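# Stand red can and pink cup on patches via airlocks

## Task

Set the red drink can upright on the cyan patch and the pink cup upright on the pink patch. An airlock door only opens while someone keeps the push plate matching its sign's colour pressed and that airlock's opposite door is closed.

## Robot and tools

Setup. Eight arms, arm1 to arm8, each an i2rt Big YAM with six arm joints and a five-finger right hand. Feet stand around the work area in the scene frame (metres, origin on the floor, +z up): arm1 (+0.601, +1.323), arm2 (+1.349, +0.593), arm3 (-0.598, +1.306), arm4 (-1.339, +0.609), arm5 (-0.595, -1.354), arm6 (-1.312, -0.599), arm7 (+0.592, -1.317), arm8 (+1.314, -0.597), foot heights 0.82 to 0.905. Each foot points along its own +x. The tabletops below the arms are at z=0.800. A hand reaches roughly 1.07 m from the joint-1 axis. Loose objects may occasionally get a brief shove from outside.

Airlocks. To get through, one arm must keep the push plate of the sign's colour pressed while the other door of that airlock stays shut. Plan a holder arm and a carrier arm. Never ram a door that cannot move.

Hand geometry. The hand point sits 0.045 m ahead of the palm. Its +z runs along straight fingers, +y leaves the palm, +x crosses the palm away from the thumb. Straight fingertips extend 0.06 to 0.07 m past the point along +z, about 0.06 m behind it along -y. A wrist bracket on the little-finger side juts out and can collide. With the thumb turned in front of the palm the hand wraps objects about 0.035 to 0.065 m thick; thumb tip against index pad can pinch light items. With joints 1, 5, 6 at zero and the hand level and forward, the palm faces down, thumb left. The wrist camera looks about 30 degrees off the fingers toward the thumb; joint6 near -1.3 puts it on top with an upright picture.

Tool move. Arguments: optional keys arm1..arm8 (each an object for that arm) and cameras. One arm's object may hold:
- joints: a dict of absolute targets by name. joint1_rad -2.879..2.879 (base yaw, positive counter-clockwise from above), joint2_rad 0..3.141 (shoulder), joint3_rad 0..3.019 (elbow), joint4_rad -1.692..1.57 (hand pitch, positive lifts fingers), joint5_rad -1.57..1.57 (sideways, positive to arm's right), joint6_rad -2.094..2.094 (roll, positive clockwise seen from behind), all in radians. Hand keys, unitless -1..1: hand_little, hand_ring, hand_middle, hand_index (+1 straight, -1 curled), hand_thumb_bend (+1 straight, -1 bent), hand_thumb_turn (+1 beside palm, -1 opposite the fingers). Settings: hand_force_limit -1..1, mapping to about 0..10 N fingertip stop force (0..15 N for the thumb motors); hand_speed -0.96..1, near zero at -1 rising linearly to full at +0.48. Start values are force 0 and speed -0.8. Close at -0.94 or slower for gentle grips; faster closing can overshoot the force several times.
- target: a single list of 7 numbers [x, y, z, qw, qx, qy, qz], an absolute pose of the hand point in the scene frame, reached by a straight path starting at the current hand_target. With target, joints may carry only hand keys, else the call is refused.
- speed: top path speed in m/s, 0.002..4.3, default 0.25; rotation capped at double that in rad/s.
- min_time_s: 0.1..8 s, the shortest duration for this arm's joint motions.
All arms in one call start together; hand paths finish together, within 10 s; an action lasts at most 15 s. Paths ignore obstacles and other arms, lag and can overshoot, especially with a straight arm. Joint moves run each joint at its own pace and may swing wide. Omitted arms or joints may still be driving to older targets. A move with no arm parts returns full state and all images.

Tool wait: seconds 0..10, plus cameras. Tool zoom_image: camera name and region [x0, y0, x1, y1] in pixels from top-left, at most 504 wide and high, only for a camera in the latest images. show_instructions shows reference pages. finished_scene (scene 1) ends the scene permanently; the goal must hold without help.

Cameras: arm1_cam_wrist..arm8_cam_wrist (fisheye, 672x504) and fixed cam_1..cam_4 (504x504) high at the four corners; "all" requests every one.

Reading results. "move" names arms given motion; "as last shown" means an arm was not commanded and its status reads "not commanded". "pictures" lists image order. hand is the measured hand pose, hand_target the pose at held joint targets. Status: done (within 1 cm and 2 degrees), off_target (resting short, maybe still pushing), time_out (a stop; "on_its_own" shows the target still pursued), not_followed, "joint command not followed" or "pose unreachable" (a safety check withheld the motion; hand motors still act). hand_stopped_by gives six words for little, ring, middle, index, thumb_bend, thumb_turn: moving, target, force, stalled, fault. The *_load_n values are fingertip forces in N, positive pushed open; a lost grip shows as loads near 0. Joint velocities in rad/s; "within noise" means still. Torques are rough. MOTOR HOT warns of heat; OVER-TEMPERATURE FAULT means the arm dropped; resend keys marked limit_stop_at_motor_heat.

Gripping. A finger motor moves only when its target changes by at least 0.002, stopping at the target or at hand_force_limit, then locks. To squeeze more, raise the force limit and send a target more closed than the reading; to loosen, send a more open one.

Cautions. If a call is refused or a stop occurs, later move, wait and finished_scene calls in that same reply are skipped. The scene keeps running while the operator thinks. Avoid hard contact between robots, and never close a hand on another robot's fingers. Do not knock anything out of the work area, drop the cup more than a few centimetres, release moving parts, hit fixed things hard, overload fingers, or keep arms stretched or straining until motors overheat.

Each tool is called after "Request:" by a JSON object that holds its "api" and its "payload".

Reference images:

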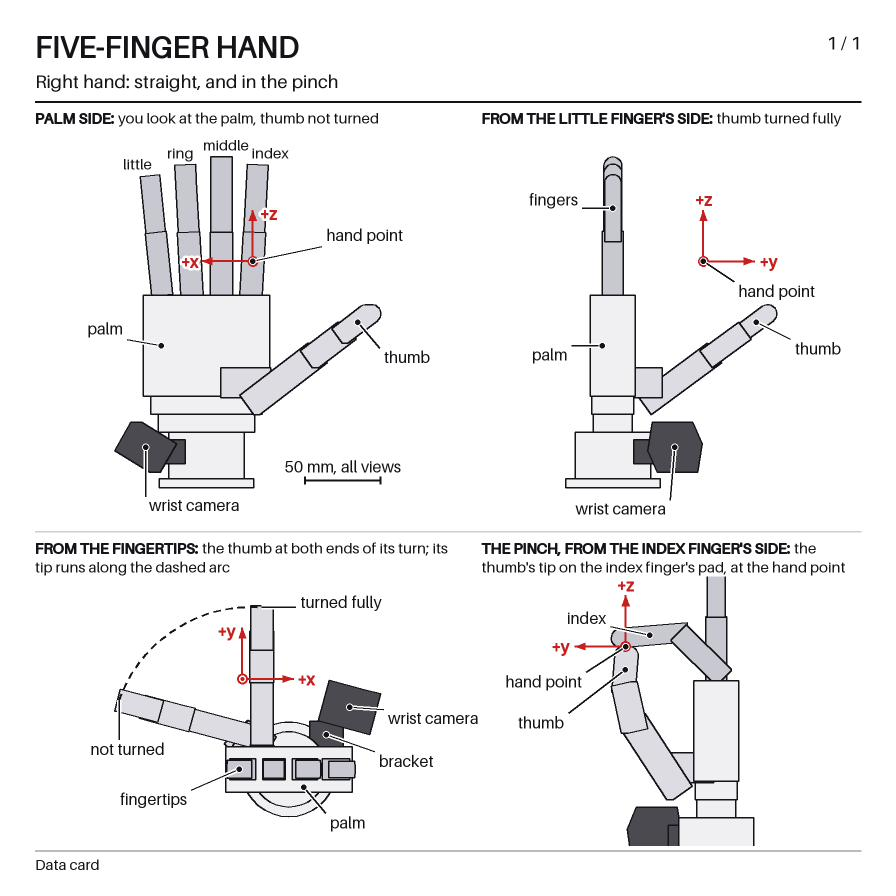

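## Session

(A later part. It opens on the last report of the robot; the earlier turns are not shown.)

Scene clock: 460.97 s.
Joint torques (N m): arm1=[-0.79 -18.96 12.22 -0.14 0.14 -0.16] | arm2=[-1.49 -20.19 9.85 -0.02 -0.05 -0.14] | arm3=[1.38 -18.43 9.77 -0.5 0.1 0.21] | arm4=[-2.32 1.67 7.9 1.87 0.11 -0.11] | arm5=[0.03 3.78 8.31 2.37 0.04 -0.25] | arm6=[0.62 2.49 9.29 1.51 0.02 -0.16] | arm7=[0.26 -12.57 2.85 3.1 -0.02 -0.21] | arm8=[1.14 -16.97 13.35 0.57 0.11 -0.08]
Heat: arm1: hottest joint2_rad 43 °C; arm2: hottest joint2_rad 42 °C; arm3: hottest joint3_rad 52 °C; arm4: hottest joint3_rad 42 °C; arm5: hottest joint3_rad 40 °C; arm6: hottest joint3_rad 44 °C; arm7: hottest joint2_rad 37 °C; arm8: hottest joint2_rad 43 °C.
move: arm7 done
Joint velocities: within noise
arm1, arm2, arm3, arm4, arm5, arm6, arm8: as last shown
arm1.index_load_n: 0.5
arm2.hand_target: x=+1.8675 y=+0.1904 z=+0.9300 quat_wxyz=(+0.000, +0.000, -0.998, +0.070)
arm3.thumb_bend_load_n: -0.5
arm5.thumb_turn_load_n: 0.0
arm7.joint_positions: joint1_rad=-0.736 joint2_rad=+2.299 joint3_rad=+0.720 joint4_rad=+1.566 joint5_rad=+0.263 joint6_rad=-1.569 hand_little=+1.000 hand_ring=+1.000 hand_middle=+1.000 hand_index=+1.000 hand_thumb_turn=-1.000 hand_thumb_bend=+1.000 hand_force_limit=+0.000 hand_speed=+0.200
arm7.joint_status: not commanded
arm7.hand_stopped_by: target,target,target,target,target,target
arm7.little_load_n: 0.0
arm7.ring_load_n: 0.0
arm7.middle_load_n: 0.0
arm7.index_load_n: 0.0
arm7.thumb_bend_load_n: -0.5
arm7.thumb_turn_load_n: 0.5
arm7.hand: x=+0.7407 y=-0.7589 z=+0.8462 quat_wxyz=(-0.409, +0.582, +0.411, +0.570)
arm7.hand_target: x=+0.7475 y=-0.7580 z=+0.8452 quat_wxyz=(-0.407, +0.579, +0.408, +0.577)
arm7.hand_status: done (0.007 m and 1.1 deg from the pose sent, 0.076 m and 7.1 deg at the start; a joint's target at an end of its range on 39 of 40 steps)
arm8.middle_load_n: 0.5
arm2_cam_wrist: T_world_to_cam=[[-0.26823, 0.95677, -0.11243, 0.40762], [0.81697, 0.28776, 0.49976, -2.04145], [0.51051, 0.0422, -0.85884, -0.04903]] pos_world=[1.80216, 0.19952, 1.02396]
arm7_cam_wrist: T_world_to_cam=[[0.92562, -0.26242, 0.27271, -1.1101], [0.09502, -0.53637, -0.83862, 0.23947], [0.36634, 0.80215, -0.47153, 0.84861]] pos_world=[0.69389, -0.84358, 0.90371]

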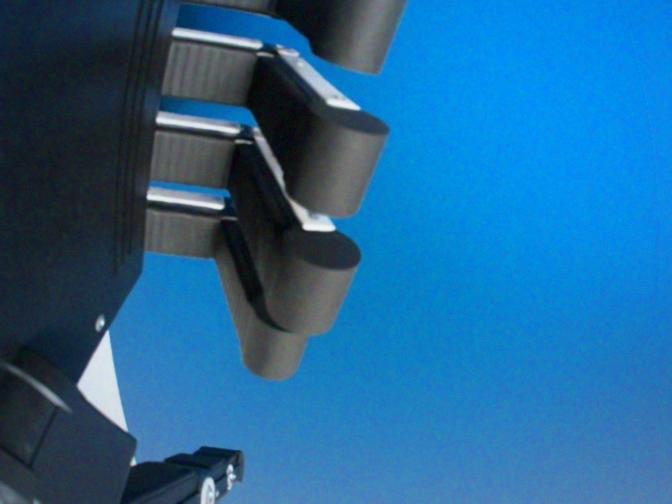

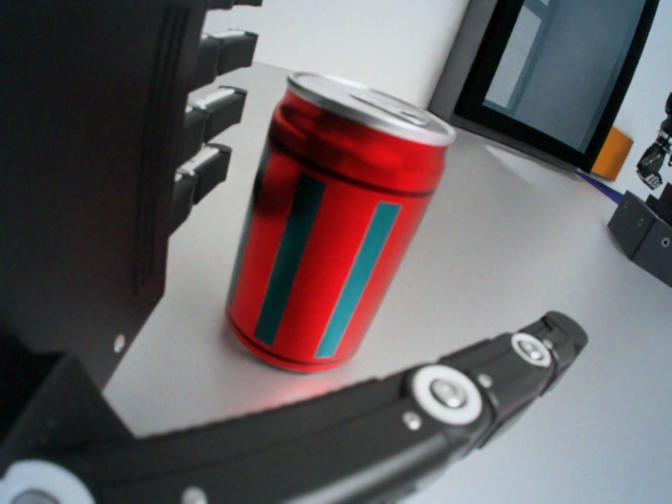

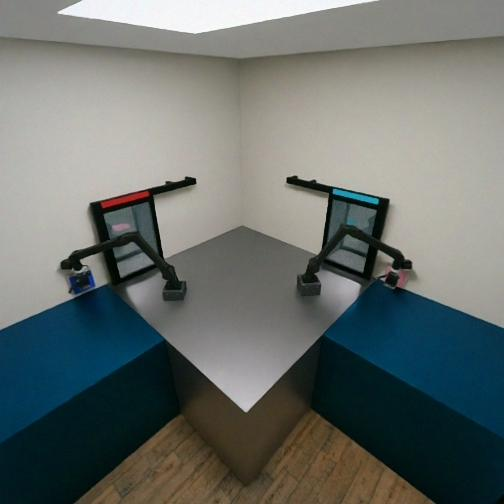

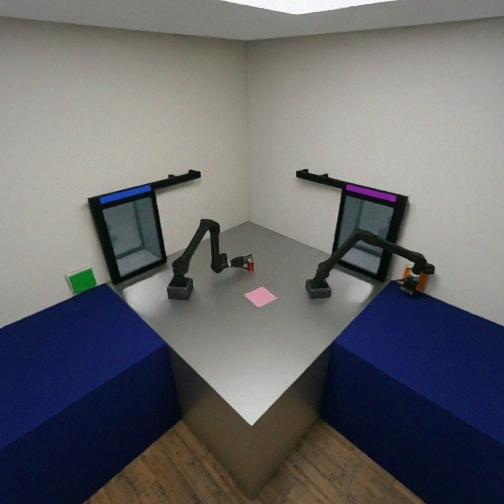

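Request:
{"api": "move", "payload": {"arm2": {"target": [1.868, 0.17, 0.93, 0, 0, -0.9976, 0.0697], "speed": 0.05}, "arm7": {"target": [0.768, -0.723, 0.845, -0.4076, 0.5778, 0.4076, 0.5778], "speed": 0.1}}}

Request:
{"api": "move", "payload": {"arm7": {"joints": {"hand_index": 0.25, "hand_middle": 0.25, "hand_ring": 0.25, "hand_little": 0.25, "hand_thumb_bend": 0.65, "hand_speed": 0}}, "cameras": ["arm7_cam_wrist", "cam_1", "cam_4"]}}

Request:
{"api": "zoom_image", "payload": {"camera": "cam_1", "region": [50, 230, 130, 310]}}

Request:
{"api": "zoom_image", "payload": {"camera": "cam_4", "region": [70, 170, 290, 310]}}

Scene clock: 488.67 s.
Joint torques (N m): arm1=[-0.56 -17.85 12.07 -0.02 0.18 -0.19] | arm2=[-1.2 -21.3 9.99 0.32 -0.02 -0.16] | arm3=[1.14 -18.14 9.74 -0.47 0.11 0.21] | arm4=[-2.14 1.55 7.9 1.87 0.11 -0.11] | arm5=[0.26 3.9 8.29 2.28 0.01 -0.23] | arm6=[1.32 2.67 9.44 1.48 0.04 -0.17] | arm7=[0.09 -13.45 3.84 2.07 -0.02 -0.21] | arm8=[1.08 -17.03 13.35 0.58 0.11 -0.08]
Heat: arm1: hottest joint2_rad 44 °C; arm2: hottest joint2_rad 43 °C; arm3: hottest joint3_rad 53 °C; arm4: hottest joint3_rad 42 °C; arm5: hottest joint3_rad 40 °C; arm6: hottest joint3_rad 44 °C; arm7: hottest joint2_rad 37 °C; arm8: hottest joint2_rad 44 °C.
move: arm2 off_target; arm7 done
Joint velocities: within noise
arm1, arm3, arm4, arm5, arm6, arm8: as last shown
arm1.index_load_n: 0.0
arm2.joint_positions: joint1_rad=+1.619 joint2_rad=+2.131 joint3_rad=+1.880 joint4_rad=-1.241 joint5_rad=+0.100 joint6_rad=+0.826 hand_little=-1.000 hand_ring=-1.000 hand_middle=-1.000 hand_index=-1.000 hand_thumb_turn=+1.000 hand_thumb_bend=+1.000 hand_force_limit=+0.000 hand_speed=+0.200
arm2.joint_status: not commanded
arm2.hand_stopped_by: target,target,target,target,target,target
arm2.little_load_n: 0.0
arm2.ring_load_n: 0.0
arm2.middle_load_n: 0.0
arm2.index_load_n: 0.0
arm2.thumb_bend_load_n: 0.0
arm2.thumb_turn_load_n: 0.0
arm2.hand: x=+1.8605 y=+0.1824 z=+0.9211 quat_wxyz=(+0.009, -0.002, -0.998, +0.063)
arm2.hand_target: x=+1.8675 y=+0.1704 z=+0.9301 quat_wxyz=(+0.000, +0.000, -0.998, +0.070)
arm2.hand_status: off_target (0.017 m and 1.3 deg from the pose sent, 0.035 m and 1.2 deg at the start)
arm3.thumb_bend_load_n: 0.0
arm6.index_load_n: 0.5
arm7.joint_positions: joint1_rad=-0.777 joint2_rad=+2.306 joint3_rad=+0.815 joint4_rad=+1.504 joint5_rad=+0.221 joint6_rad=-1.571 hand_little=+1.000 hand_ring=+1.000 hand_middle=+1.000 hand_index=+1.000 hand_thumb_turn=-1.000 hand_thumb_bend=+1.000 hand_force_limit=+0.000 hand_speed=+0.200
arm7.joint_status: not commanded
arm7.hand_stopped_by: target,target,target,target,target,target
arm7.little_load_n: 0.0
arm7.ring_load_n: 0.0
arm7.middle_load_n: 0.0
arm7.index_load_n: 0.0
arm7.thumb_bend_load_n: 0.0
arm7.thumb_turn_load_n: 0.0
arm7.hand: x=+0.7612 y=-0.7245 z=+0.8515 quat_wxyz=(-0.415, +0.576, +0.405, +0.576)
arm7.hand_target: x=+0.7678 y=-0.7233 z=+0.8451 quat_wxyz=(-0.408, +0.578, +0.408, +0.578)
arm7.hand_status: done (0.009 m and 1.0 deg from the pose sent, 0.045 m and 1.1 deg at the start)
arm8.little_load_n: 0.5
arm8.middle_load_n: 0.0
pictures: none

Scene clock: 489.43 s.
Joint torques (N m): arm1=[-1.03 -18.9 11.78 0.21 0.22 -0.07] | arm2=[-0.91 -20.48 9.96 0.28 -0.06 -0.15] | arm3=[0.97 -18.14 9.78 -0.5 0.09 0.21] | arm4=[-2.26 1.61 7.9 1.84 0.11 -0.11] | arm5=[-0.21 4.48 8.4 2.19 0.02 -0.23] | arm6=[1.03 2.9 9.28 1.61 0.06 -0.15] | arm7=[0.21 -13.45 3.84 2.1 0 -0.21] | arm8=[1.03 -17.08 13.35 0.57 0.1 -0.09]
Heat: arm1: hottest joint2_rad 44 °C; arm2: hottest joint2_rad 43 °C; arm3: hottest joint3_rad 53 °C; arm4: hottest joint3_rad 42 °C; arm5: hottest joint3_rad 40 °C; arm6: hottest joint3_rad 44 °C; arm7: hottest joint2_rad 37 °C; arm8: hottest joint2_rad 44 °C.
move: arm7 done
Joint velocities: within noise
arm1, arm2, arm3, arm4, arm5, arm6, arm8: as last shown
arm1.thumb_turn_load_n: -0.5
arm2.joint_positions: joint1_rad=+1.619 joint2_rad=+2.131 joint3_rad=+1.880 joint4_rad=-1.241 joint5_rad=+0.099 joint6_rad=+0.826 hand_little=-1.000 hand_ring=-1.000 hand_middle=-1.000 hand_index=-1.000 hand_thumb_turn=+1.000 hand_thumb_bend=+1.000 hand_force_limit=+0.000 hand_speed=+0.200
arm2.hand: x=+1.8607 y=+0.1824 z=+0.9213 quat_wxyz=(+0.008, -0.002, -0.998, +0.063)
arm2.hand_target: x=+1.8676 y=+0.1703 z=+0.9301 quat_wxyz=(-0.001, +0.000, -0.998, +0.070)
arm3.index_load_n: 0.5
arm3.thumb_turn_load_n: -0.5
arm6.index_load_n: 0.0
arm7.joint_positions: joint1_rad=-0.777 joint2_rad=+2.306 joint3_rad=+0.815 joint4_rad=+1.504 joint5_rad=+0.220 joint6_rad=-1.571 hand_little=+0.250 hand_ring=+0.250 hand_middle=+0.250 hand_index=+0.250 hand_thumb_turn=-1.000 hand_thumb_bend=+0.650 hand_force_limit=+0.000 hand_speed=+0.000
arm7.joint_status: all done
arm7.hand_stopped_by: target,target,target,target,target,target
arm7.little_load_n: 0.0
arm7.ring_load_n: 0.0
arm7.middle_load_n: 0.0
arm7.index_load_n: 0.0
arm7.thumb_bend_load_n: 0.0
arm7.thumb_turn_load_n: 0.5
arm7.hand: x=+0.7611 y=-0.7244 z=+0.8515 quat_wxyz=(-0.416, +0.576, +0.405, +0.576)
arm7.hand_target: x=+0.7678 y=-0.7232 z=+0.8450 quat_wxyz=(-0.408, +0.578, +0.408, +0.578)
arm7.hand_status: not commanded
arm8.little_load_n: 0.0
arm7_cam_wrist: T_world_to_cam=[[0.92473, -0.2688, 0.2695, -1.12259], [0.09851, -0.5149, -0.85157, 0.28446], [0.36767, 0.81402, -0.44966, 0.805]] pos_world=[0.71409, -0.81057, 0.90675]

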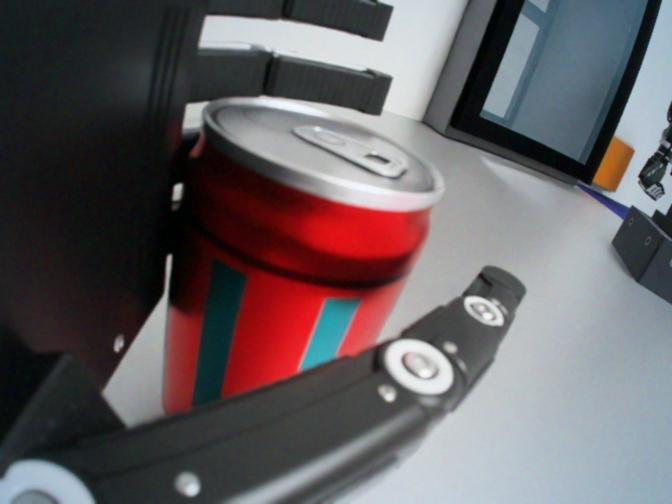

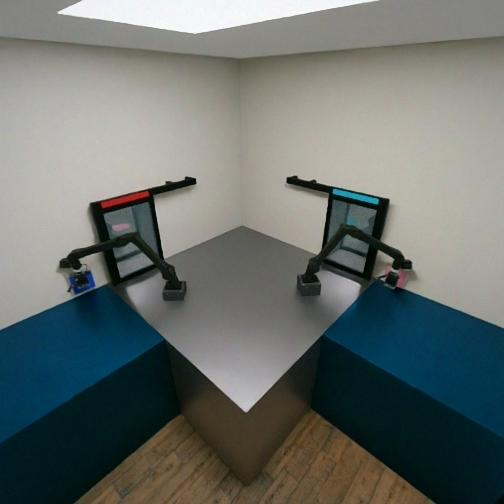

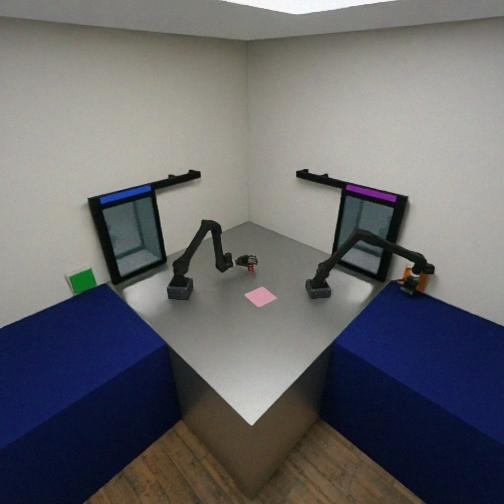

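Scaled by 6.300 from the camera's image (finer frame: 720x720).

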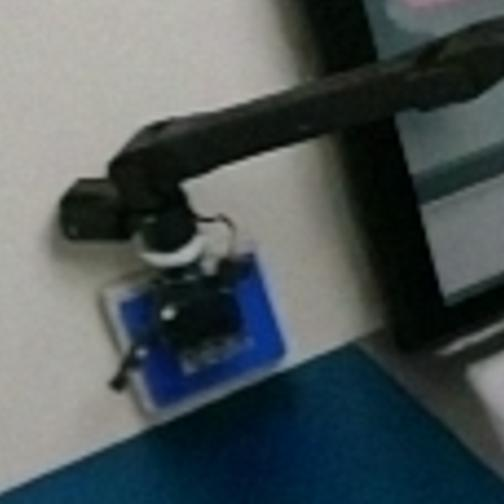

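Scaled by 2.291 from the camera's image (finer frame: 720x720).

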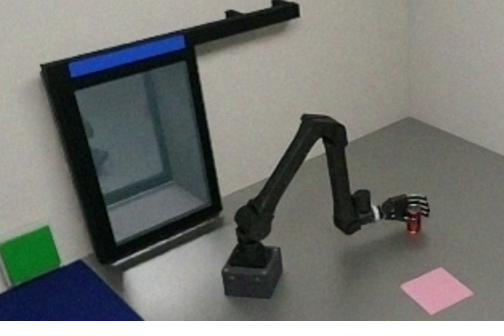

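Request:
{"api": "move", "payload": {"arm2": {"target": [1.865, 0.15, 0.932, 0, 0, -0.9976, 0.0697], "speed": 0.05}, "arm7": {"target": [0.768, -0.723, 0.833, -0.4076, 0.5778, 0.4076, 0.5778], "speed": 0.1}}}

Request:
{"api": "move", "payload": {"arm7": {"joints": {"hand_index": -0.7, "hand_middle": -0.7, "hand_ring": -0.7, "hand_little": -0.2, "hand_thumb_bend": -0.6, "hand_speed": -0.92, "hand_force_limit": -0.3}}, "cameras": ["arm7_cam_wrist", "cam_1", "cam_4"]}}

Request:
{"api": "zoom_image", "payload": {"camera": "cam_1", "region": [50, 230, 130, 310]}}

Request:
{"api": "zoom_image", "payload": {"camera": "cam_4", "region": [70, 170, 290, 310]}}

Scene clock: 507.63 s.
Joint torques (N m): arm1=[-1.08 -18.37 12.21 -0.12 0.15 -0.13] | arm2=[-2.2 -19.9 10.55 0.38 -0.02 -0.15] | arm3=[1.26 -18.26 9.78 -0.51 0.1 0.2] | arm4=[-2.26 1.67 7.9 1.87 0.11 -0.11] | arm5=[-0.5 4.01 8.31 2.18 0.08 -0.22] | arm6=[1.03 2.43 9.33 1.65 0.03 -0.19] | arm7=[0.32 -13.74 3.56 3 0 -0.21] | arm8=[1.08 -16.91 13.37 0.57 0.1 -0.08]
Heat: arm1: hottest joint2_rad 44 °C; arm2: hottest joint2_rad 43 °C; arm3: hottest joint3_rad 53 °C; arm4: hottest joint3_rad 42 °C; arm5: hottest joint3_rad 40 °C; arm6: hottest joint3_rad 44 °C; arm7: hottest joint2_rad 38 °C; arm8: hottest joint2_rad 44 °C.
move: arm2 off_target; arm7 done
Joint velocities: within noise
arm1, arm3, arm4, arm5, arm6, arm8: as last shown
arm1.thumb_turn_load_n: 0.0
arm2.joint_positions: joint1_rad=+1.602 joint2_rad=+2.156 joint3_rad=+1.934 joint4_rad=-1.273 joint5_rad=+0.096 joint6_rad=+0.802 hand_little=-1.000 hand_ring=-1.000 hand_middle=-1.000 hand_index=-1.000 hand_thumb_turn=+1.000 hand_thumb_bend=+1.000 hand_force_limit=+0.000 hand_speed=+0.200
arm2.joint_status: not commanded
arm2.hand_stopped_by: target,target,target,target,target,target
arm2.little_load_n: 0.0
arm2.ring_load_n: 0.0
arm2.middle_load_n: 0.0
arm2.index_load_n: 0.0
arm2.thumb_bend_load_n: 0.0
arm2.thumb_turn_load_n: 0.0
arm2.hand: x=+1.8591 y=+0.1692 z=+0.9249 quat_wxyz=(+0.010, +0.002, -0.998, +0.061)
arm2.hand_target: x=+1.8642 y=+0.1506 z=+0.9320 quat_wxyz=(+0.000, +0.000, -0.998, +0.070)
arm2.hand_status: off_target (0.021 m and 1.5 deg from the pose sent, 0.035 m and 1.3 deg at the start)
arm3.thumb_turn_load_n: 0.0
arm6.index_load_n: 0.5
arm6.thumb_turn_load_n: 0.5
arm7.joint_positions: joint1_rad=-0.777 joint2_rad=+2.344 joint3_rad=+0.832 joint4_rad=+1.504 joint5_rad=+0.220 joint6_rad=-1.571 hand_little=+0.250 hand_ring=+0.250 hand_middle=+0.250 hand_index=+0.250 hand_thumb_turn=-1.000 hand_thumb_bend=+0.650 hand_force_limit=+0.000 hand_speed=+0.000
arm7.joint_status: not commanded
arm7.hand_stopped_by: target,target,target,target,target,target
arm7.little_load_n: 0.5
arm7.ring_load_n: 0.5
arm7.middle_load_n: 0.5
arm7.index_load_n: 0.0
arm7.thumb_bend_load_n: 0.0
arm7.thumb_turn_load_n: 0.0
arm7.hand: x=+0.7609 y=-0.7246 z=+0.8337 quat_wxyz=(-0.410, +0.581, +0.411, +0.571)
arm7.hand_target: x=+0.7678 y=-0.7232 z=+0.8329 quat_wxyz=(-0.408, +0.578, +0.408, +0.578)
arm7.hand_status: done (0.007 m and 1.0 deg from the pose sent, 0.020 m and 1.0 deg at the start)
pictures: none

Scene clock: 512.87 s.
Joint torques (N m): arm1=[-1.2 -17.61 11.88 -0.02 0.17 -0.12] | arm2=[-2.08 -20.31 10.54 0.51 0.03 -0.11] | arm3=[1.2 -18.14 9.83 -0.51 0.1 0.23] | arm4=[-2.26 1.49 7.91 1.84 0.11 -0.11] | arm5=[0.03 3.6 8.35 2.39 -0.01 -0.22] | arm6=[0.73 2.26 9.21 1.51 0.07 -0.15] | arm7=[0.26 -13.74 3.38 2.89 0.04 -0.22] | arm8=[1.08 -17.03 13.35 0.57 0.11 -0.08]
Heat: arm1: hottest joint2_rad 44 °C; arm2: hottest joint2_rad 43 °C; arm3: hottest joint3_rad 53 °C; arm4: hottest joint3_rad 42 °C; arm5: hottest joint3_rad 40 °C; arm6: hottest joint3_rad 44 °C; arm7: hottest joint2_rad 38 °C; arm8: hottest joint2_rad 44 °C.
move: arm7 off_target
Joint velocities: within noise
arm1, arm2, arm3, arm8: as last shown
arm3.ring_load_n: 0.5
arm3.index_load_n: 0.0
arm4.joint_positions: joint1_rad=-0.946 joint2_rad=+0.648 joint3_rad=+1.394 joint4_rad=-1.536 joint5_rad=+0.000 joint6_rad=-1.561 hand_little=+1.000 hand_ring=+1.000 hand_middle=+1.000 hand_index=+1.000 hand_thumb_turn=-1.000 hand_thumb_bend=+1.000 hand_force_limit=+0.000 hand_speed=+0.200
arm4.joint_status: not commanded
arm4.hand_stopped_by: target,target,target,target,target,target
arm4.little_load_n: 0.0
arm4.ring_load_n: 0.0
arm4.middle_load_n: 0.0
arm4.index_load_n: 0.0
arm4.thumb_bend_load_n: 0.0
arm4.thumb_turn_load_n: 0.5
arm4.hand: x=-1.4002 y=+0.3988 z=+1.3637 quat_wxyz=(+0.262, +0.654, -0.654, +0.274)
arm4.hand_target: x=-1.4036 y=+0.3988 z=+1.3742 quat_wxyz=(+0.274, +0.649, -0.652, +0.279)
arm4.hand_status: not commanded
arm5.joint_positions: joint1_rad=-0.772 joint2_rad=+0.584 joint3_rad=+1.330 joint4_rad=-1.536 joint5_rad=+0.000 joint6_rad=-1.562 hand_little=+1.000 hand_ring=+1.000 hand_middle=+1.000 hand_index=+1.000 hand_thumb_turn=-1.000 hand_thumb_bend=+1.000 hand_force_limit=+0.000 hand_speed=+0.200
arm5.joint_status: not commanded
arm5.hand_stopped_by: target,target,target,target,target,target
arm5.little_load_n: 0.0
arm5.ring_load_n: 0.0
arm5.middle_load_n: 0.0
arm5.index_load_n: 0.0
arm5.thumb_bend_load_n: 0.0
arm5.thumb_turn_load_n: 0.0
arm5.hand: x=-0.4080 y=-1.4147 z=+1.2655 quat_wxyz=(-0.006, +0.923, -0.001, +0.385)
arm5.hand_target: x=-0.4078 y=-1.4166 z=+1.2763 quat_wxyz=(-0.003, +0.918, -0.001, +0.397)
arm5.hand_status: not commanded
arm6.joint_positions: joint1_rad=-1.600 joint2_rad=+0.644 joint3_rad=+1.450 joint4_rad=-1.536 joint5_rad=+0.000 joint6_rad=-1.556 hand_little=+1.000 hand_ring=+1.000 hand_middle=+1.000 hand_index=+1.000 hand_thumb_turn=-1.000 hand_thumb_bend=+1.000 hand_force_limit=+0.000 hand_speed=+0.200
arm6.joint_status: not commanded
arm6.hand_stopped_by: target,target,target,target,target,target
arm6.little_load_n: 0.0
arm6.ring_load_n: 0.0
arm6.middle_load_n: 0.0
arm6.index_load_n: 0.0
arm6.thumb_bend_load_n: 0.0
arm6.thumb_turn_load_n: 0.5
arm6.hand: x=-1.2374 y=-0.8028 z=+1.3012 quat_wxyz=(+0.178, +0.814, -0.419, +0.361)
arm6.hand_target: x=-1.2402 y=-0.8034 z=+1.3085 quat_wxyz=(+0.186, +0.811, -0.416, +0.366)
arm6.hand_status: not commanded
arm7.joint_positions: joint1_rad=-0.777 joint2_rad=+2.344 joint3_rad=+0.833 joint4_rad=+1.504 joint5_rad=+0.219 joint6_rad=-1.571 hand_little=-0.200 hand_ring=-0.190 hand_middle=-0.175 hand_index=-0.152 hand_thumb_turn=-1.000 hand_thumb_bend=+0.443 hand_force_limit=-0.300 hand_speed=-0.920
arm7.joint_status: hand_ring off_target (ended at -0.190, target -0.700); hand_middle off_target (ended at -0.175, target -0.700); hand_index off_target (ended at -0.152, target -0.700); hand_thumb_bend off_target (ended at +0.443, target -0.600); the others done
arm7.hand_stopped_by: target,force,force,force,force,target
arm7.little_load_n: 0.0
arm7.ring_load_n: 3.5
arm7.middle_load_n: 2.5
arm7.index_load_n: 1.0
arm7.thumb_bend_load_n: 7.0
arm7.thumb_turn_load_n: 2.5
arm7.hand: x=+0.7608 y=-0.7241 z=+0.8340 quat_wxyz=(-0.410, +0.580, +0.411, +0.571)
arm7.hand_target: x=+0.7678 y=-0.7232 z=+0.8329 quat_wxyz=(-0.408, +0.578, +0.408, +0.578)
arm7.hand_status: not commanded
arm7_cam_wrist: T_world_to_cam=[[0.92561, -0.26231, 0.27284, -1.11623], [0.09711, -0.53215, -0.84106, 0.2496], [0.36581, 0.80499, -0.4671, 0.80635]] pos_world=[0.71399, -0.80907, 0.89112]

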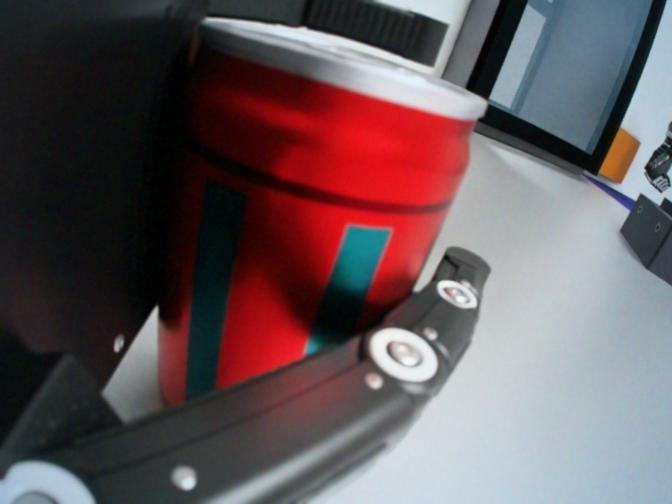

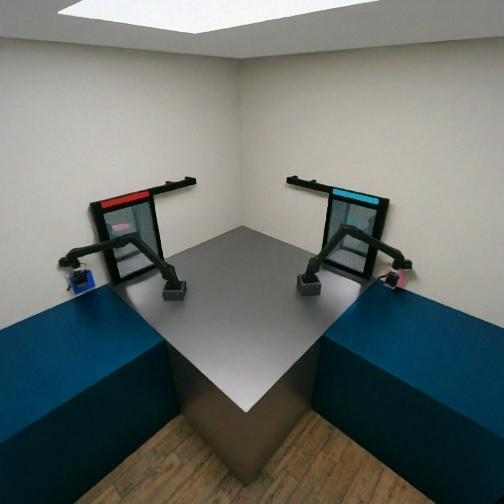

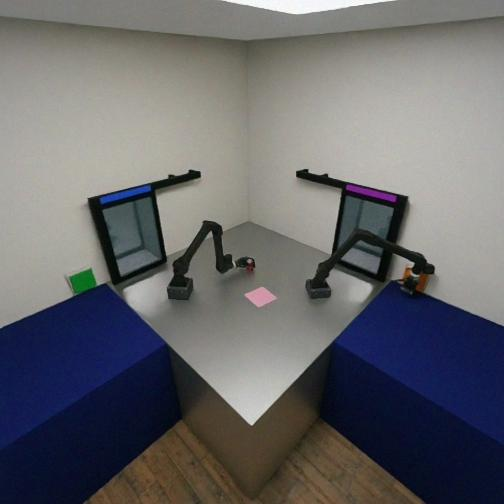

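Scaled by 6.300 from the camera's image (finer frame: 720x720).

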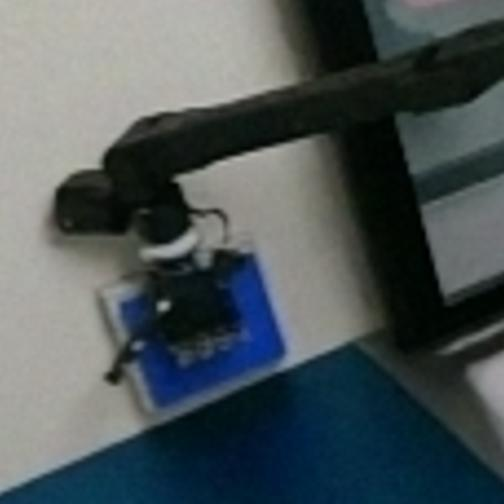

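Scaled by 2.291 from the camera's image (finer frame: 720x720).

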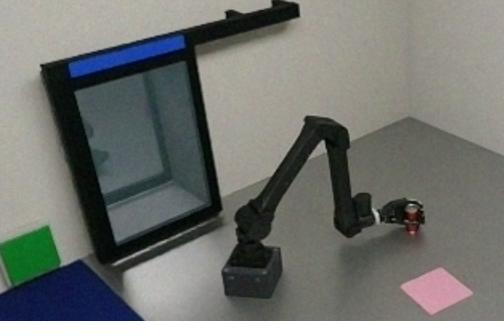

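Request:
{"api": "move", "payload": {"arm2": {"target": [1.862, 0.125, 0.932, 0, 0, -0.9976, 0.0697], "speed": 0.05}, "arm7": {"target": [0.768, -0.75, 0.95, -0.4076, 0.5778, 0.4076, 0.5778], "speed": 0.1}, "cameras": ["arm7_cam_wrist", "cam_1", "cam_4"]}}

Request:
{"api": "zoom_image", "payload": {"camera": "cam_4", "region": [70, 170, 290, 310]}}

Scene clock: 522.80 s.
Joint torques (N m): arm1=[-0.97 -18.02 11.82 0.14 0.22 -0.17] | arm2=[-4.13 -18.84 11.64 1.16 -0.1 -0.14] | arm3=[1.32 -18.08 9.69 -0.55 0.09 0.21] | arm4=[-2.2 1.73 7.88 1.85 0.11 -0.11] | arm5=[0.56 3.84 8.35 2.13 -0.01 -0.23] | arm6=[1.03 2.67 9.31 1.55 0.05 -0.18] | arm7=[0.03 -14.04 4.3 2.54 -0.01 -0.22] | arm8=[1.03 -17.03 13.37 0.57 0.11 -0.09]
Heat: arm1: hottest joint2_rad 44 °C; arm2: hottest joint3_rad 43 °C; arm3: hottest joint3_rad 53 °C; arm4: hottest joint3_rad 42 °C; arm5: hottest joint3_rad 40 °C; arm6: hottest joint3_rad 44 °C; arm7: hottest joint2_rad 38 °C; arm8: hottest joint2_rad 44 °C.
move: arm2 off_target; arm7 off_target
Joint velocities: within noise
arm1.joint_positions: joint1_rad=-1.814 joint2_rad=+2.061 joint3_rad=+1.627 joint4_rad=-1.075 joint5_rad=-0.107 joint6_rad=-0.939 hand_little=-1.000 hand_ring=-1.000 hand_middle=-1.000 hand_index=-1.000 hand_thumb_turn=+1.000 hand_thumb_bend=+1.000 hand_force_limit=+0.000 hand_speed=+0.200
arm1.joint_status: not commanded
arm1.hand_stopped_by: target,target,target,target,target,target
arm1.little_load_n: 0.0
arm1.ring_load_n: 0.0
arm1.middle_load_n: 0.0
arm1.index_load_n: 0.0
arm1.thumb_bend_load_n: 0.0
arm1.thumb_turn_load_n: 0.0
arm1.hand: x=+0.2783 y=+1.7838 z=+0.9013 quat_wxyz=(+0.038, -0.706, -0.706, +0.053)
arm1.hand_target: x=+0.2754 y=+1.7995 z=+0.9102 quat_wxyz=(+0.050, -0.705, -0.705, +0.049)
arm1.hand_status: not commanded
arm2.joint_positions: joint1_rad=+1.610 joint2_rad=+2.186 joint3_rad=+1.989 joint4_rad=-1.314 joint5_rad=+0.096 joint6_rad=+0.773 hand_little=-1.000 hand_ring=-1.000 hand_middle=-1.000 hand_index=-1.000 hand_thumb_turn=+1.000 hand_thumb_bend=+1.000 hand_force_limit=+0.000 hand_speed=+0.200
arm2.joint_status: not commanded
arm2.hand_stopped_by: target,target,target,target,target,target
arm2.little_load_n: 0.0
arm2.ring_load_n: 0.0
arm2.middle_load_n: 0.0
arm2.index_load_n: 0.0
arm2.thumb_bend_load_n: 0.0
arm2.thumb_turn_load_n: 0.0
arm2.hand: x=+1.8650 y=+0.1703 z=+0.9260 quat_wxyz=(+0.016, +0.021, -0.998, +0.054)
arm2.hand_target: x=+1.8593 y=+0.1270 z=+0.9326 quat_wxyz=(+0.000, +0.000, -0.997, +0.071)
arm2.hand_status: off_target (0.046 m and 3.5 deg from the pose sent, 0.045 m and 1.5 deg at the start)
arm3.joint_positions: joint1_rad=+1.846 joint2_rad=+2.093 joint3_rad=+1.723 joint4_rad=-1.140 joint5_rad=+0.128 joint6_rad=+0.971 hand_little=-1.000 hand_ring=-1.000 hand_middle=-1.000 hand_index=-1.000 hand_thumb_turn=+1.000 hand_thumb_bend=+1.000 hand_force_limit=+0.000 hand_speed=+0.200
arm3.joint_status: not commanded
arm3.hand_stopped_by: target,target,target,target,target,target
arm3.little_load_n: 0.0
arm3.ring_load_n: 0.0
arm3.middle_load_n: 0.0
arm3.index_load_n: 0.0
arm3.thumb_bend_load_n: 0.0
arm3.thumb_turn_load_n: 0.0
arm3.hand: x=-0.2751 y=+1.8525 z=+0.9134 quat_wxyz=(-0.042, +0.705, -0.707, +0.050)
arm3.hand_target: x=-0.2753 y=+1.8656 z=+0.9201 quat_wxyz=(-0.050, +0.705, -0.705, +0.049)
arm3.hand_status: not commanded
arm4, arm5, arm6: as last shown
arm4.thumb_turn_load_n: 0.0
arm7.joint_positions: joint1_rad=-0.780 joint2_rad=+1.988 joint3_rad=+0.664 joint4_rad=+1.304 joint5_rad=+0.216 joint6_rad=-1.571 hand_little=-0.200 hand_ring=-0.190 hand_middle=-0.175 hand_index=-0.152 hand_thumb_turn=-1.000 hand_thumb_bend=+0.443 hand_force_limit=-0.300 hand_speed=-0.920
arm7.joint_status: not commanded
arm7.hand_stopped_by: target,force,force,force,force,target
arm7.little_load_n: 0.0
arm7.ring_load_n: 3.0
arm7.middle_load_n: 2.0
arm7.index_load_n: 1.5
arm7.thumb_bend_load_n: 7.0
arm7.thumb_turn_load_n: 3.0
arm7.hand: x=+0.7599 y=-0.7510 z=+0.9373 quat_wxyz=(-0.407, +0.583, +0.414, +0.568)
arm7.hand_target: x=+0.7680 y=-0.7501 z=+0.9500 quat_wxyz=(-0.408, +0.578, +0.407, +0.578)
arm7.hand_status: off_target (0.015 m and 1.5 deg from the pose sent, 0.119 m and 0.9 deg at the start)
arm8.joint_positions: joint1_rad=-1.863 joint2_rad=+2.099 joint3_rad=+1.764 joint4_rad=-1.200 joint5_rad=-0.114 joint6_rad=-0.969 hand_little=-1.000 hand_ring=-1.000 hand_middle=-1.000 hand_index=-1.000 hand_thumb_turn=+1.000 hand_thumb_bend=+1.000 hand_force_limit=+0.000 hand_speed=+0.200
arm8.joint_status: not commanded
arm8.hand_stopped_by: target,target,target,target,target,target
arm8.little_load_n: 0.0
arm8.ring_load_n: 0.0
arm8.middle_load_n: 0.5
arm8.index_load_n: 0.0
arm8.thumb_bend_load_n: 0.0
arm8.thumb_turn_load_n: 0.0
arm8.hand: x=+1.8005 y=-0.2780 z=+0.8966 quat_wxyz=(-0.060, +0.998, +0.000, -0.017)
arm8.hand_target: x=+1.8194 y=-0.2754 z=+0.9102 quat_wxyz=(-0.070, +0.998, +0.000, +0.001)
arm8.hand_status: not commanded
arm7_cam_wrist: T_world_to_cam=[[0.92624, -0.25817, 0.27464, -1.14972], [0.09637, -0.54222, -0.83469, 0.30916], [0.36441, 0.79959, -0.47734, 0.88318]] pos_world=[0.71328, -0.83538, 0.9954]

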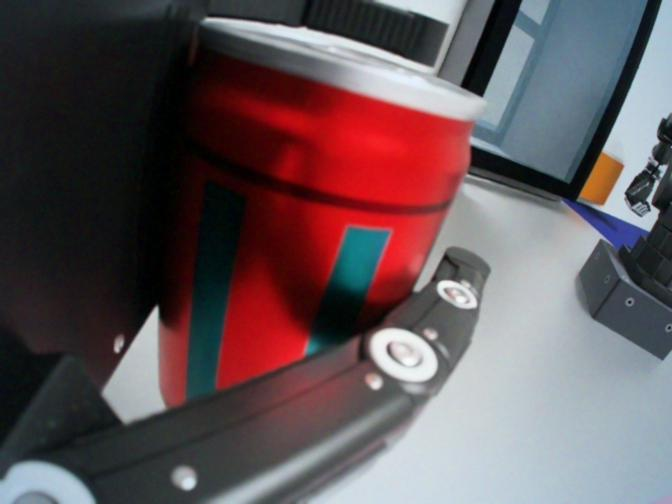

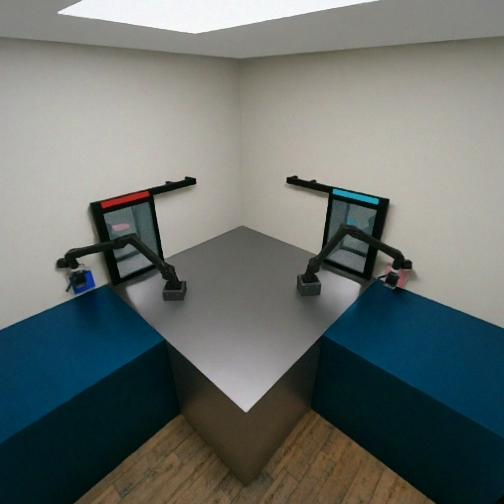

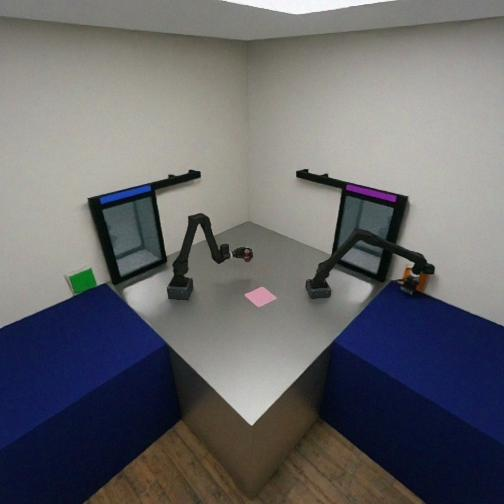

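Scaled by 2.291 from the camera's image (finer frame: 720x720).

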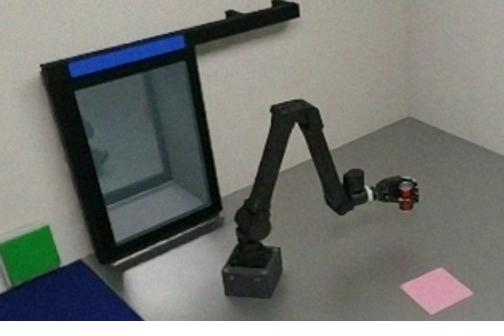

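Request:
{"api": "zoom_image", "payload": {"camera": "cam_1", "region": [55, 245, 105, 305]}}

Request:
{"api": "zoom_image", "payload": {"camera": "cam_1", "region": [375, 240, 435, 300]}}

Scaled by 8.400 from the camera's image (finer frame: 720x720).

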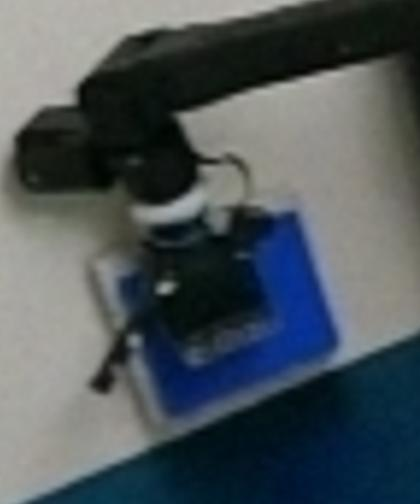

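Scaled by 8.400 from the camera's image (finer frame: 720x720).

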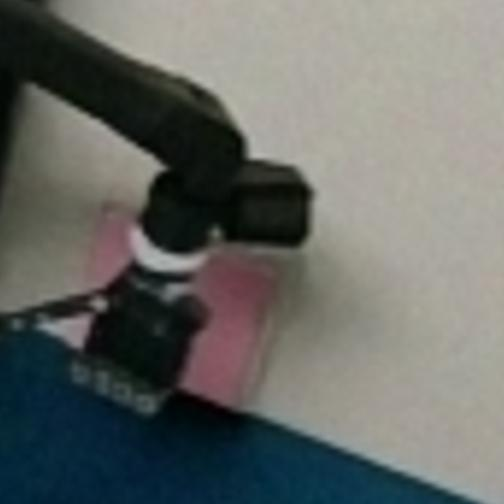

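Request:
{"api": "move", "payload": {"cameras": ["cam_4", "cam_1", "arm5_cam_wrist"], "arm7": {"target": [0.720, -0.95, 1.0, -0.4076, 0.5778, 0.4076, 0.5778], "speed": 0.15}}}

Request:
{"api": "zoom_image", "payload": {"camera": "cam_4", "region": [70, 170, 290, 310]}}

Scene clock: 554.33 s.
Joint torques (N m): arm1=[-1.85 -17.44 11.93 -0.2 0.17 -0.14] | arm2=[-4.19 -19.14 11.7 0.88 -0.05 -0.16] | arm3=[1.2 -18.2 9.74 -0.57 0.1 0.22] | arm4=[-2.32 1.67 7.88 1.83 0.11 -0.11] | arm5=[0.67 3.78 8.44 2.09 0.01 -0.29] | arm6=[1.2 2.84 9.24 1.5 0.09 -0.19] | arm7=[2.32 -6.83 3.22 2.51 0.2 -0.22] | arm8=[1.08 -17.03 13.37 0.58 0.1 -0.09]
Heat: arm1: hottest joint2_rad 44 °C; arm2: hottest joint3_rad 45 °C; arm3: hottest joint3_rad 54 °C; arm4: hottest joint3_rad 42 °C; arm5: hottest joint3_rad 40 °C; arm6: hottest joint3_rad 44 °C; arm7: hottest joint2_rad 39 °C; arm8: hottest joint2_rad 44 °C.
move: arm7 done
Joint velocities: within noise
arm1, arm2, arm3, arm4, arm5, arm6, arm8: as last shown
arm1.little_load_n: 0.5
arm1.thumb_turn_load_n: 0.5
arm5.thumb_bend_load_n: -0.5
arm7.joint_positions: joint1_rad=-0.699 joint2_rad=+1.541 joint3_rad=+0.104 joint4_rad=+1.422 joint5_rad=+0.319 joint6_rad=-1.571 hand_little=-0.200 hand_ring=-0.190 hand_middle=-0.175 hand_index=-0.152 hand_thumb_turn=-1.000 hand_thumb_bend=+0.443 hand_force_limit=-0.300 hand_speed=-0.920
arm7.joint_status: not commanded
arm7.hand_stopped_by: target,force,force,force,force,target
arm7.little_load_n: 0.0
arm7.ring_load_n: 3.0
arm7.middle_load_n: 2.5
arm7.index_load_n: 1.5
arm7.thumb_bend_load_n: 6.5
arm7.thumb_turn_load_n: 3.0
arm7.hand: x=+0.7243 y=-0.9525 z=+0.9926 quat_wxyz=(-0.402, +0.586, +0.407, +0.574)
arm7.hand_target: x=+0.7200 y=-0.9500 z=+0.9998 quat_wxyz=(-0.408, +0.578, +0.408, +0.578)
arm7.hand_status: done (0.009 m and 1.3 deg from the pose sent, 0.212 m and 1.5 deg at the start)
arm8.middle_load_n: 0.0
pictures: arm5_cam_wrist, cam_1, cam_4
arm5_cam_wrist: T_world_to_cam=[[0.20531, -0.95395, 0.2187, -1.54612], [-0.95635, -0.24303, -0.16228, -0.537], [0.20795, -0.17584, -0.9622, 1.17404]] pos_world=[-0.44028, -1.39898, 1.38066]

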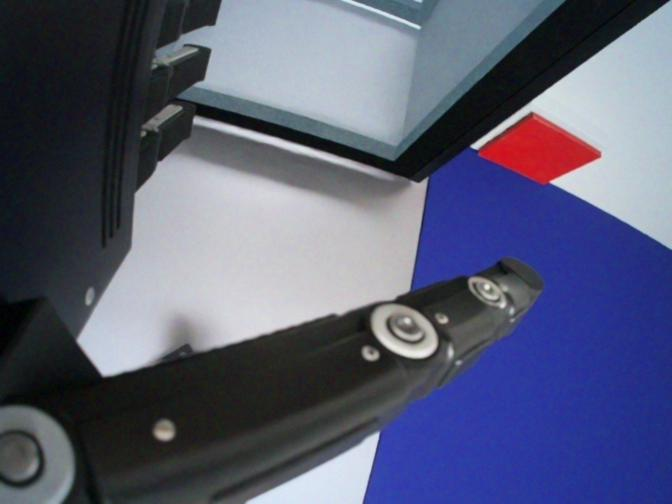

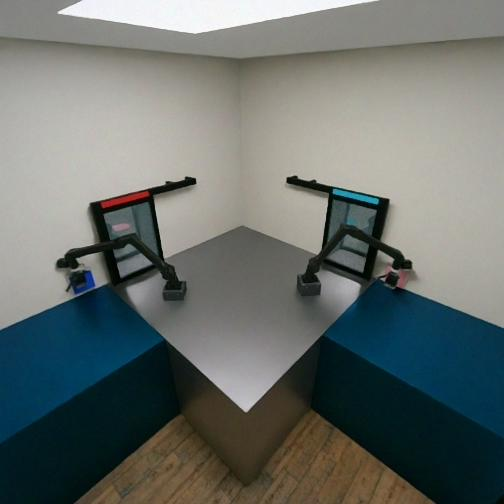

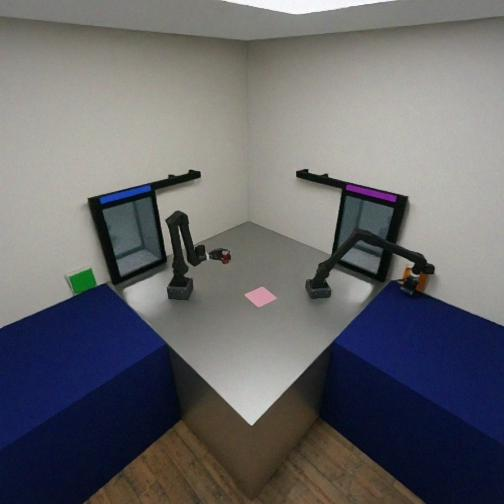

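Scaled by 2.291 from the camera's image (finer frame: 720x720).

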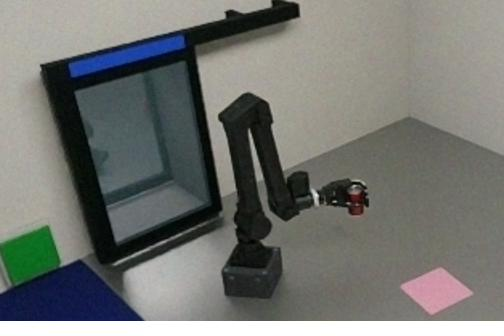

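Request:
{"api": "move", "payload": {"arm2": {"target": [1.852, 0.245, 0.89, 0, 0, -0.9763, 0.2164], "speed": 0.15}}}

Request:
{"api": "move", "payload": {"arm2": {"target": [1.852, 0.185, 0.89, 0, 0, -0.9763, 0.2164], "speed": 0.05}, "cameras": ["cam_4", "cam_1"]}}

Request:
{"api": "zoom_image", "payload": {"camera": "cam_1", "region": [55, 245, 115, 305]}}

Request:
{"api": "move", "payload": {"arm2": {"target": [1.852, 0.165, 0.89, 0, 0, -0.9763, 0.2164], "speed": 0.05}, "cameras": ["cam_4", "cam_1"]}}

Request:
{"api": "zoom_image", "payload": {"camera": "cam_1", "region": [55, 245, 115, 305]}}

Scene clock: 577.03 s.
Joint torques (N m): arm1=[-1.61 -17.55 12.03 0.12 0.14 -0.09] | arm2=[-0.21 -20.48 5.64 1.63 0.44 0.11] | arm3=[1.08 -18.37 9.81 -0.49 0.08 0.19] | arm4=[-2.26 1.61 7.88 1.84 0.11 -0.11] | arm5=[-0.26 4.13 8.43 2.36 0.08 -0.25] | arm6=[0.73 2.67 9.24 1.58 0.05 -0.14] | arm7=[2.55 -6.89 3.19 2.41 0.21 -0.23] | arm8=[1.08 -17.03 13.35 0.55 0.1 -0.08]
Heat: arm1: hottest joint2_rad 44 °C; arm2: hottest joint3_rad 45 °C; arm3: hottest joint3_rad 54 °C; arm4: hottest joint3_rad 42 °C; arm5: hottest joint3_rad 40 °C; arm6: hottest joint3_rad 44 °C; arm7: hottest joint2_rad 37 °C; arm8: hottest joint2_rad 44 °C.
move: arm2 off_target
Joint velocities: within noise
arm1, arm3, arm4, arm5, arm6, arm7, arm8: as last shown
arm1.little_load_n: 0.0
arm1.ring_load_n: 0.5
arm1.thumb_turn_load_n: 0.0
arm2.joint_positions: joint1_rad=+1.765 joint2_rad=+1.934 joint3_rad=+1.432 joint4_rad=-0.840 joint5_rad=+0.350 joint6_rad=+0.915 hand_little=-1.000 hand_ring=-1.000 hand_middle=-1.000 hand_index=-1.000 hand_thumb_turn=+1.000 hand_thumb_bend=+1.000 hand_force_limit=+0.000 hand_speed=+0.200
arm2.joint_status: not commanded
arm2.hand_stopped_by: target,target,target,target,target,target
arm2.little_load_n: 0.0
arm2.ring_load_n: 0.0
arm2.middle_load_n: 0.0
arm2.index_load_n: 0.0
arm2.thumb_bend_load_n: 0.0
arm2.thumb_turn_load_n: 0.0
arm2.hand: x=+1.8467 y=+0.2471 z=+0.8766 quat_wxyz=(+0.015, +0.008, -0.978, +0.206)
arm2.hand_target: x=+1.8520 y=+0.2451 z=+0.8900 quat_wxyz=(+0.000, +0.000, -0.976, +0.216)
arm2.hand_status: off_target (0.015 m and 2.3 deg from the pose sent, 0.084 m and 19.0 deg at the start)
arm5.thumb_bend_load_n: 0.0
arm7.ring_load_n: 2.5
arm7.thumb_bend_load_n: 7.0
arm7.hand: x=+0.7243 y=-0.9525 z=+0.9928 quat_wxyz=(-0.402, +0.586, +0.407, +0.574)
arm7.hand_target: x=+0.7200 y=-0.9500 z=+0.9999 quat_wxyz=(-0.408, +0.578, +0.407, +0.578)
pictures: none

Scene clock: 578.83 s.
Joint torques (N m): arm1=[-0.38 -18.37 12.07 0.18 0.15 -0.17] | arm2=[-1.2 -17.44 9.17 1.03 0.2 -0.18] | arm3=[1.44 -18.02 9.77 -0.47 0.09 0.22] | arm4=[-2.14 1.67 7.91 1.85 0.1 -0.11] | arm5=[0.26 4.01 8.54 2.54 0.02 -0.26] | arm6=[0.79 2.73 9.29 1.57 0.04 -0.15] | arm7=[2.37 -6.65 3.19 2.44 0.21 -0.23] | arm8=[1.08 -16.97 13.38 0.57 0.11 -0.09]
Heat: arm1: hottest joint2_rad 44 °C; arm2: hottest joint3_rad 45 °C; arm3: hottest joint3_rad 54 °C; arm4: hottest joint3_rad 42 °C; arm5: hottest joint3_rad 40 °C; arm6: hottest joint3_rad 44 °C; arm7: hottest joint2_rad 37 °C; arm8: hottest joint2_rad 44 °C.
move: arm2 off_target
Joint velocities: within noise
arm1, arm3, arm4, arm5, arm6, arm7, arm8: as last shown
arm1.ring_load_n: 0.0
arm2.joint_positions: joint1_rad=+1.693 joint2_rad=+1.972 joint3_rad=+1.501 joint4_rad=-0.840 joint5_rad=+0.334 joint6_rad=+0.856 hand_little=-1.000 hand_ring=-1.000 hand_middle=-1.000 hand_index=-1.000 hand_thumb_turn=+1.000 hand_thumb_bend=+1.000 hand_force_limit=+0.000 hand_speed=+0.200
arm2.joint_status: not commanded
arm2.hand_stopped_by: target,target,target,target,target,target
arm2.little_load_n: 0.0
arm2.ring_load_n: 0.0
arm2.middle_load_n: 0.0
arm2.index_load_n: 0.0
arm2.thumb_bend_load_n: 0.0
arm2.thumb_turn_load_n: 0.0
arm2.hand: x=+1.8402 y=+0.2004 z=+0.8803 quat_wxyz=(+0.011, +0.000, -0.978, +0.208)
arm2.hand_target: x=+1.8513 y=+0.1854 z=+0.8903 quat_wxyz=(+0.000, +0.000, -0.976, +0.217)
arm2.hand_status: off_target (0.022 m and 1.6 deg from the pose sent, 0.064 m and 2.3 deg at the start)
arm4.thumb_turn_load_n: 0.5
arm5.thumb_turn_load_n: 0.5
arm6.thumb_bend_load_n: 0.5
arm7.middle_load_n: 2.0
pictures: cam_1, cam_4

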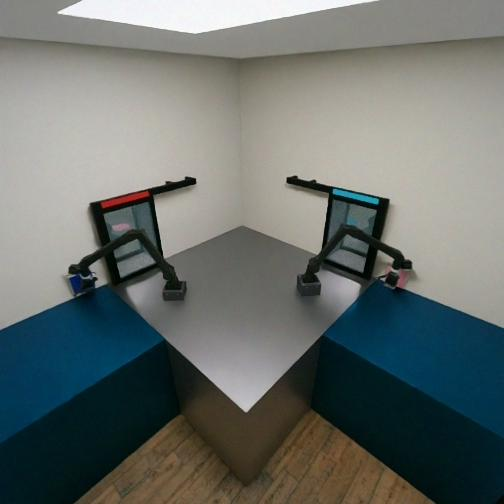

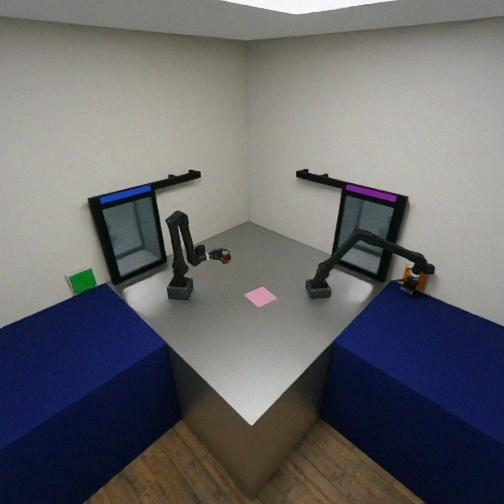

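Scaled by 8.400 from the camera's image (finer frame: 720x720).

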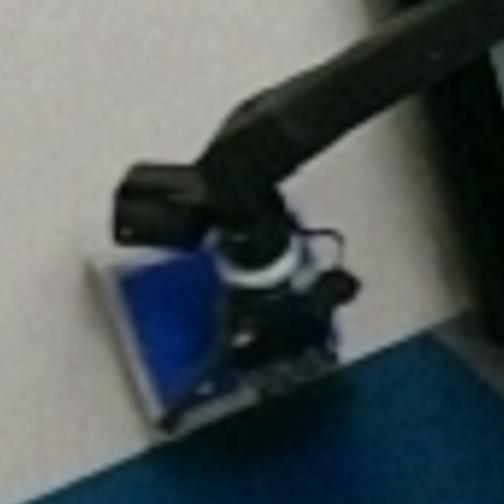

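Scene clock: 579.93 s.
Joint torques (N m): arm1=[-1.26 -18.43 12 0.13 0.16 -0.15] | arm2=[-0.85 -18.73 9.73 0.5 0.15 -0.14] | arm3=[1.14 -18.26 9.8 -0.5 0.1 0.22] | arm4=[-2.2 1.61 7.9 1.87 0.11 -0.11] | arm5=[0.5 3.72 8.36 2.3 -0.02 -0.21] | arm6=[0.79 2.37 9.26 1.59 0.07 -0.16] | arm7=[2.55 -7.18 3.17 2.43 0.21 -0.23] | arm8=[1.08 -16.97 13.31 0.57 0.11 -0.08]
Heat: arm1: hottest joint2_rad 44 °C; arm2: hottest joint3_rad 45 °C; arm3: hottest joint3_rad 54 °C; arm4: hottest joint3_rad 42 °C; arm5: hottest joint3_rad 40 °C; arm6: hottest joint3_rad 44 °C; arm7: hottest joint2_rad 37 °C; arm8: hottest joint2_rad 44 °C.
move: arm2 off_target
Joint velocities: within noise
arm1, arm3, arm4, arm5, arm6, arm7, arm8: as last shown
arm2.joint_positions: joint1_rad=+1.668 joint2_rad=+2.001 joint3_rad=+1.548 joint4_rad=-0.840 joint5_rad=+0.326 joint6_rad=+0.831 hand_little=-1.000 hand_ring=-1.000 hand_middle=-1.000 hand_index=-1.000 hand_thumb_turn=+1.000 hand_thumb_bend=+1.000 hand_force_limit=+0.000 hand_speed=+0.200
arm2.joint_status: not commanded
arm2.hand_stopped_by: target,target,target,target,target,target
arm2.little_load_n: 0.0
arm2.ring_load_n: 0.0
arm2.middle_load_n: 0.0
arm2.index_load_n: 0.0
arm2.thumb_bend_load_n: 0.0
arm2.thumb_turn_load_n: 0.0
arm2.hand: x=+1.8427 y=+0.1788 z=+0.8809 quat_wxyz=(+0.007, -0.001, -0.978, +0.211)
arm2.hand_target: x=+1.8514 y=+0.1654 z=+0.8902 quat_wxyz=(+0.000, +0.000, -0.976, +0.217)
arm2.hand_status: off_target (0.019 m and 1.0 deg from the pose sent, 0.039 m and 1.6 deg at the start)
arm3.ring_load_n: 0.5
arm4.thumb_turn_load_n: 0.0
arm6.thumb_bend_load_n: 0.0
arm7.ring_load_n: 3.0
pictures: cam_1, cam_4

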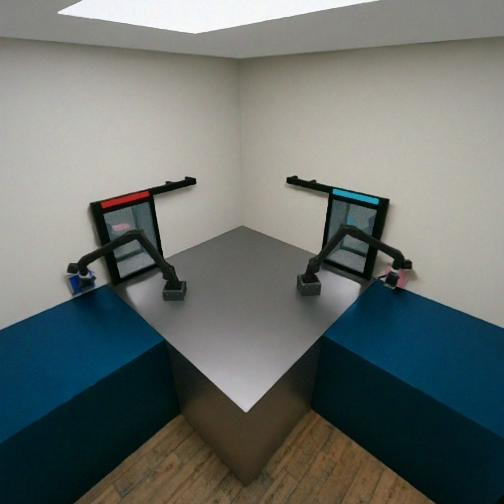

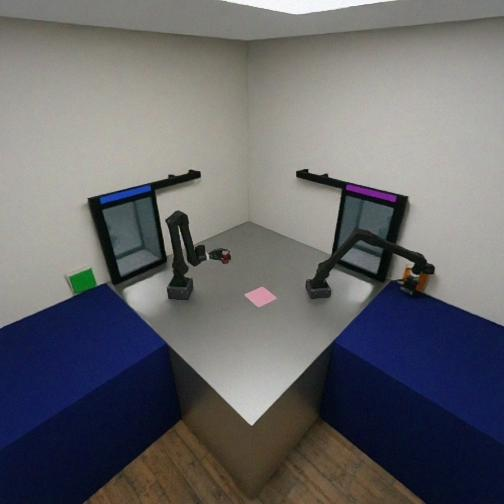

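Scaled by 8.400 from the camera's image (finer frame: 720x720).

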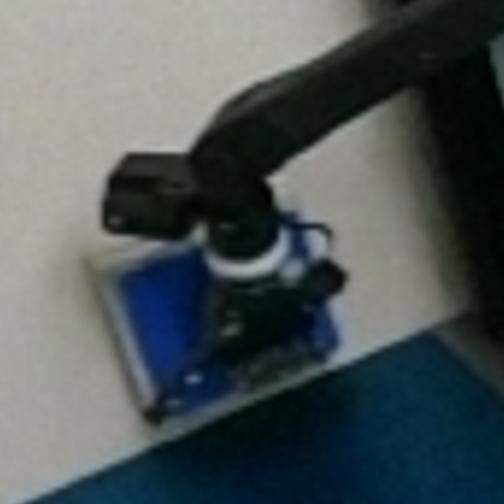

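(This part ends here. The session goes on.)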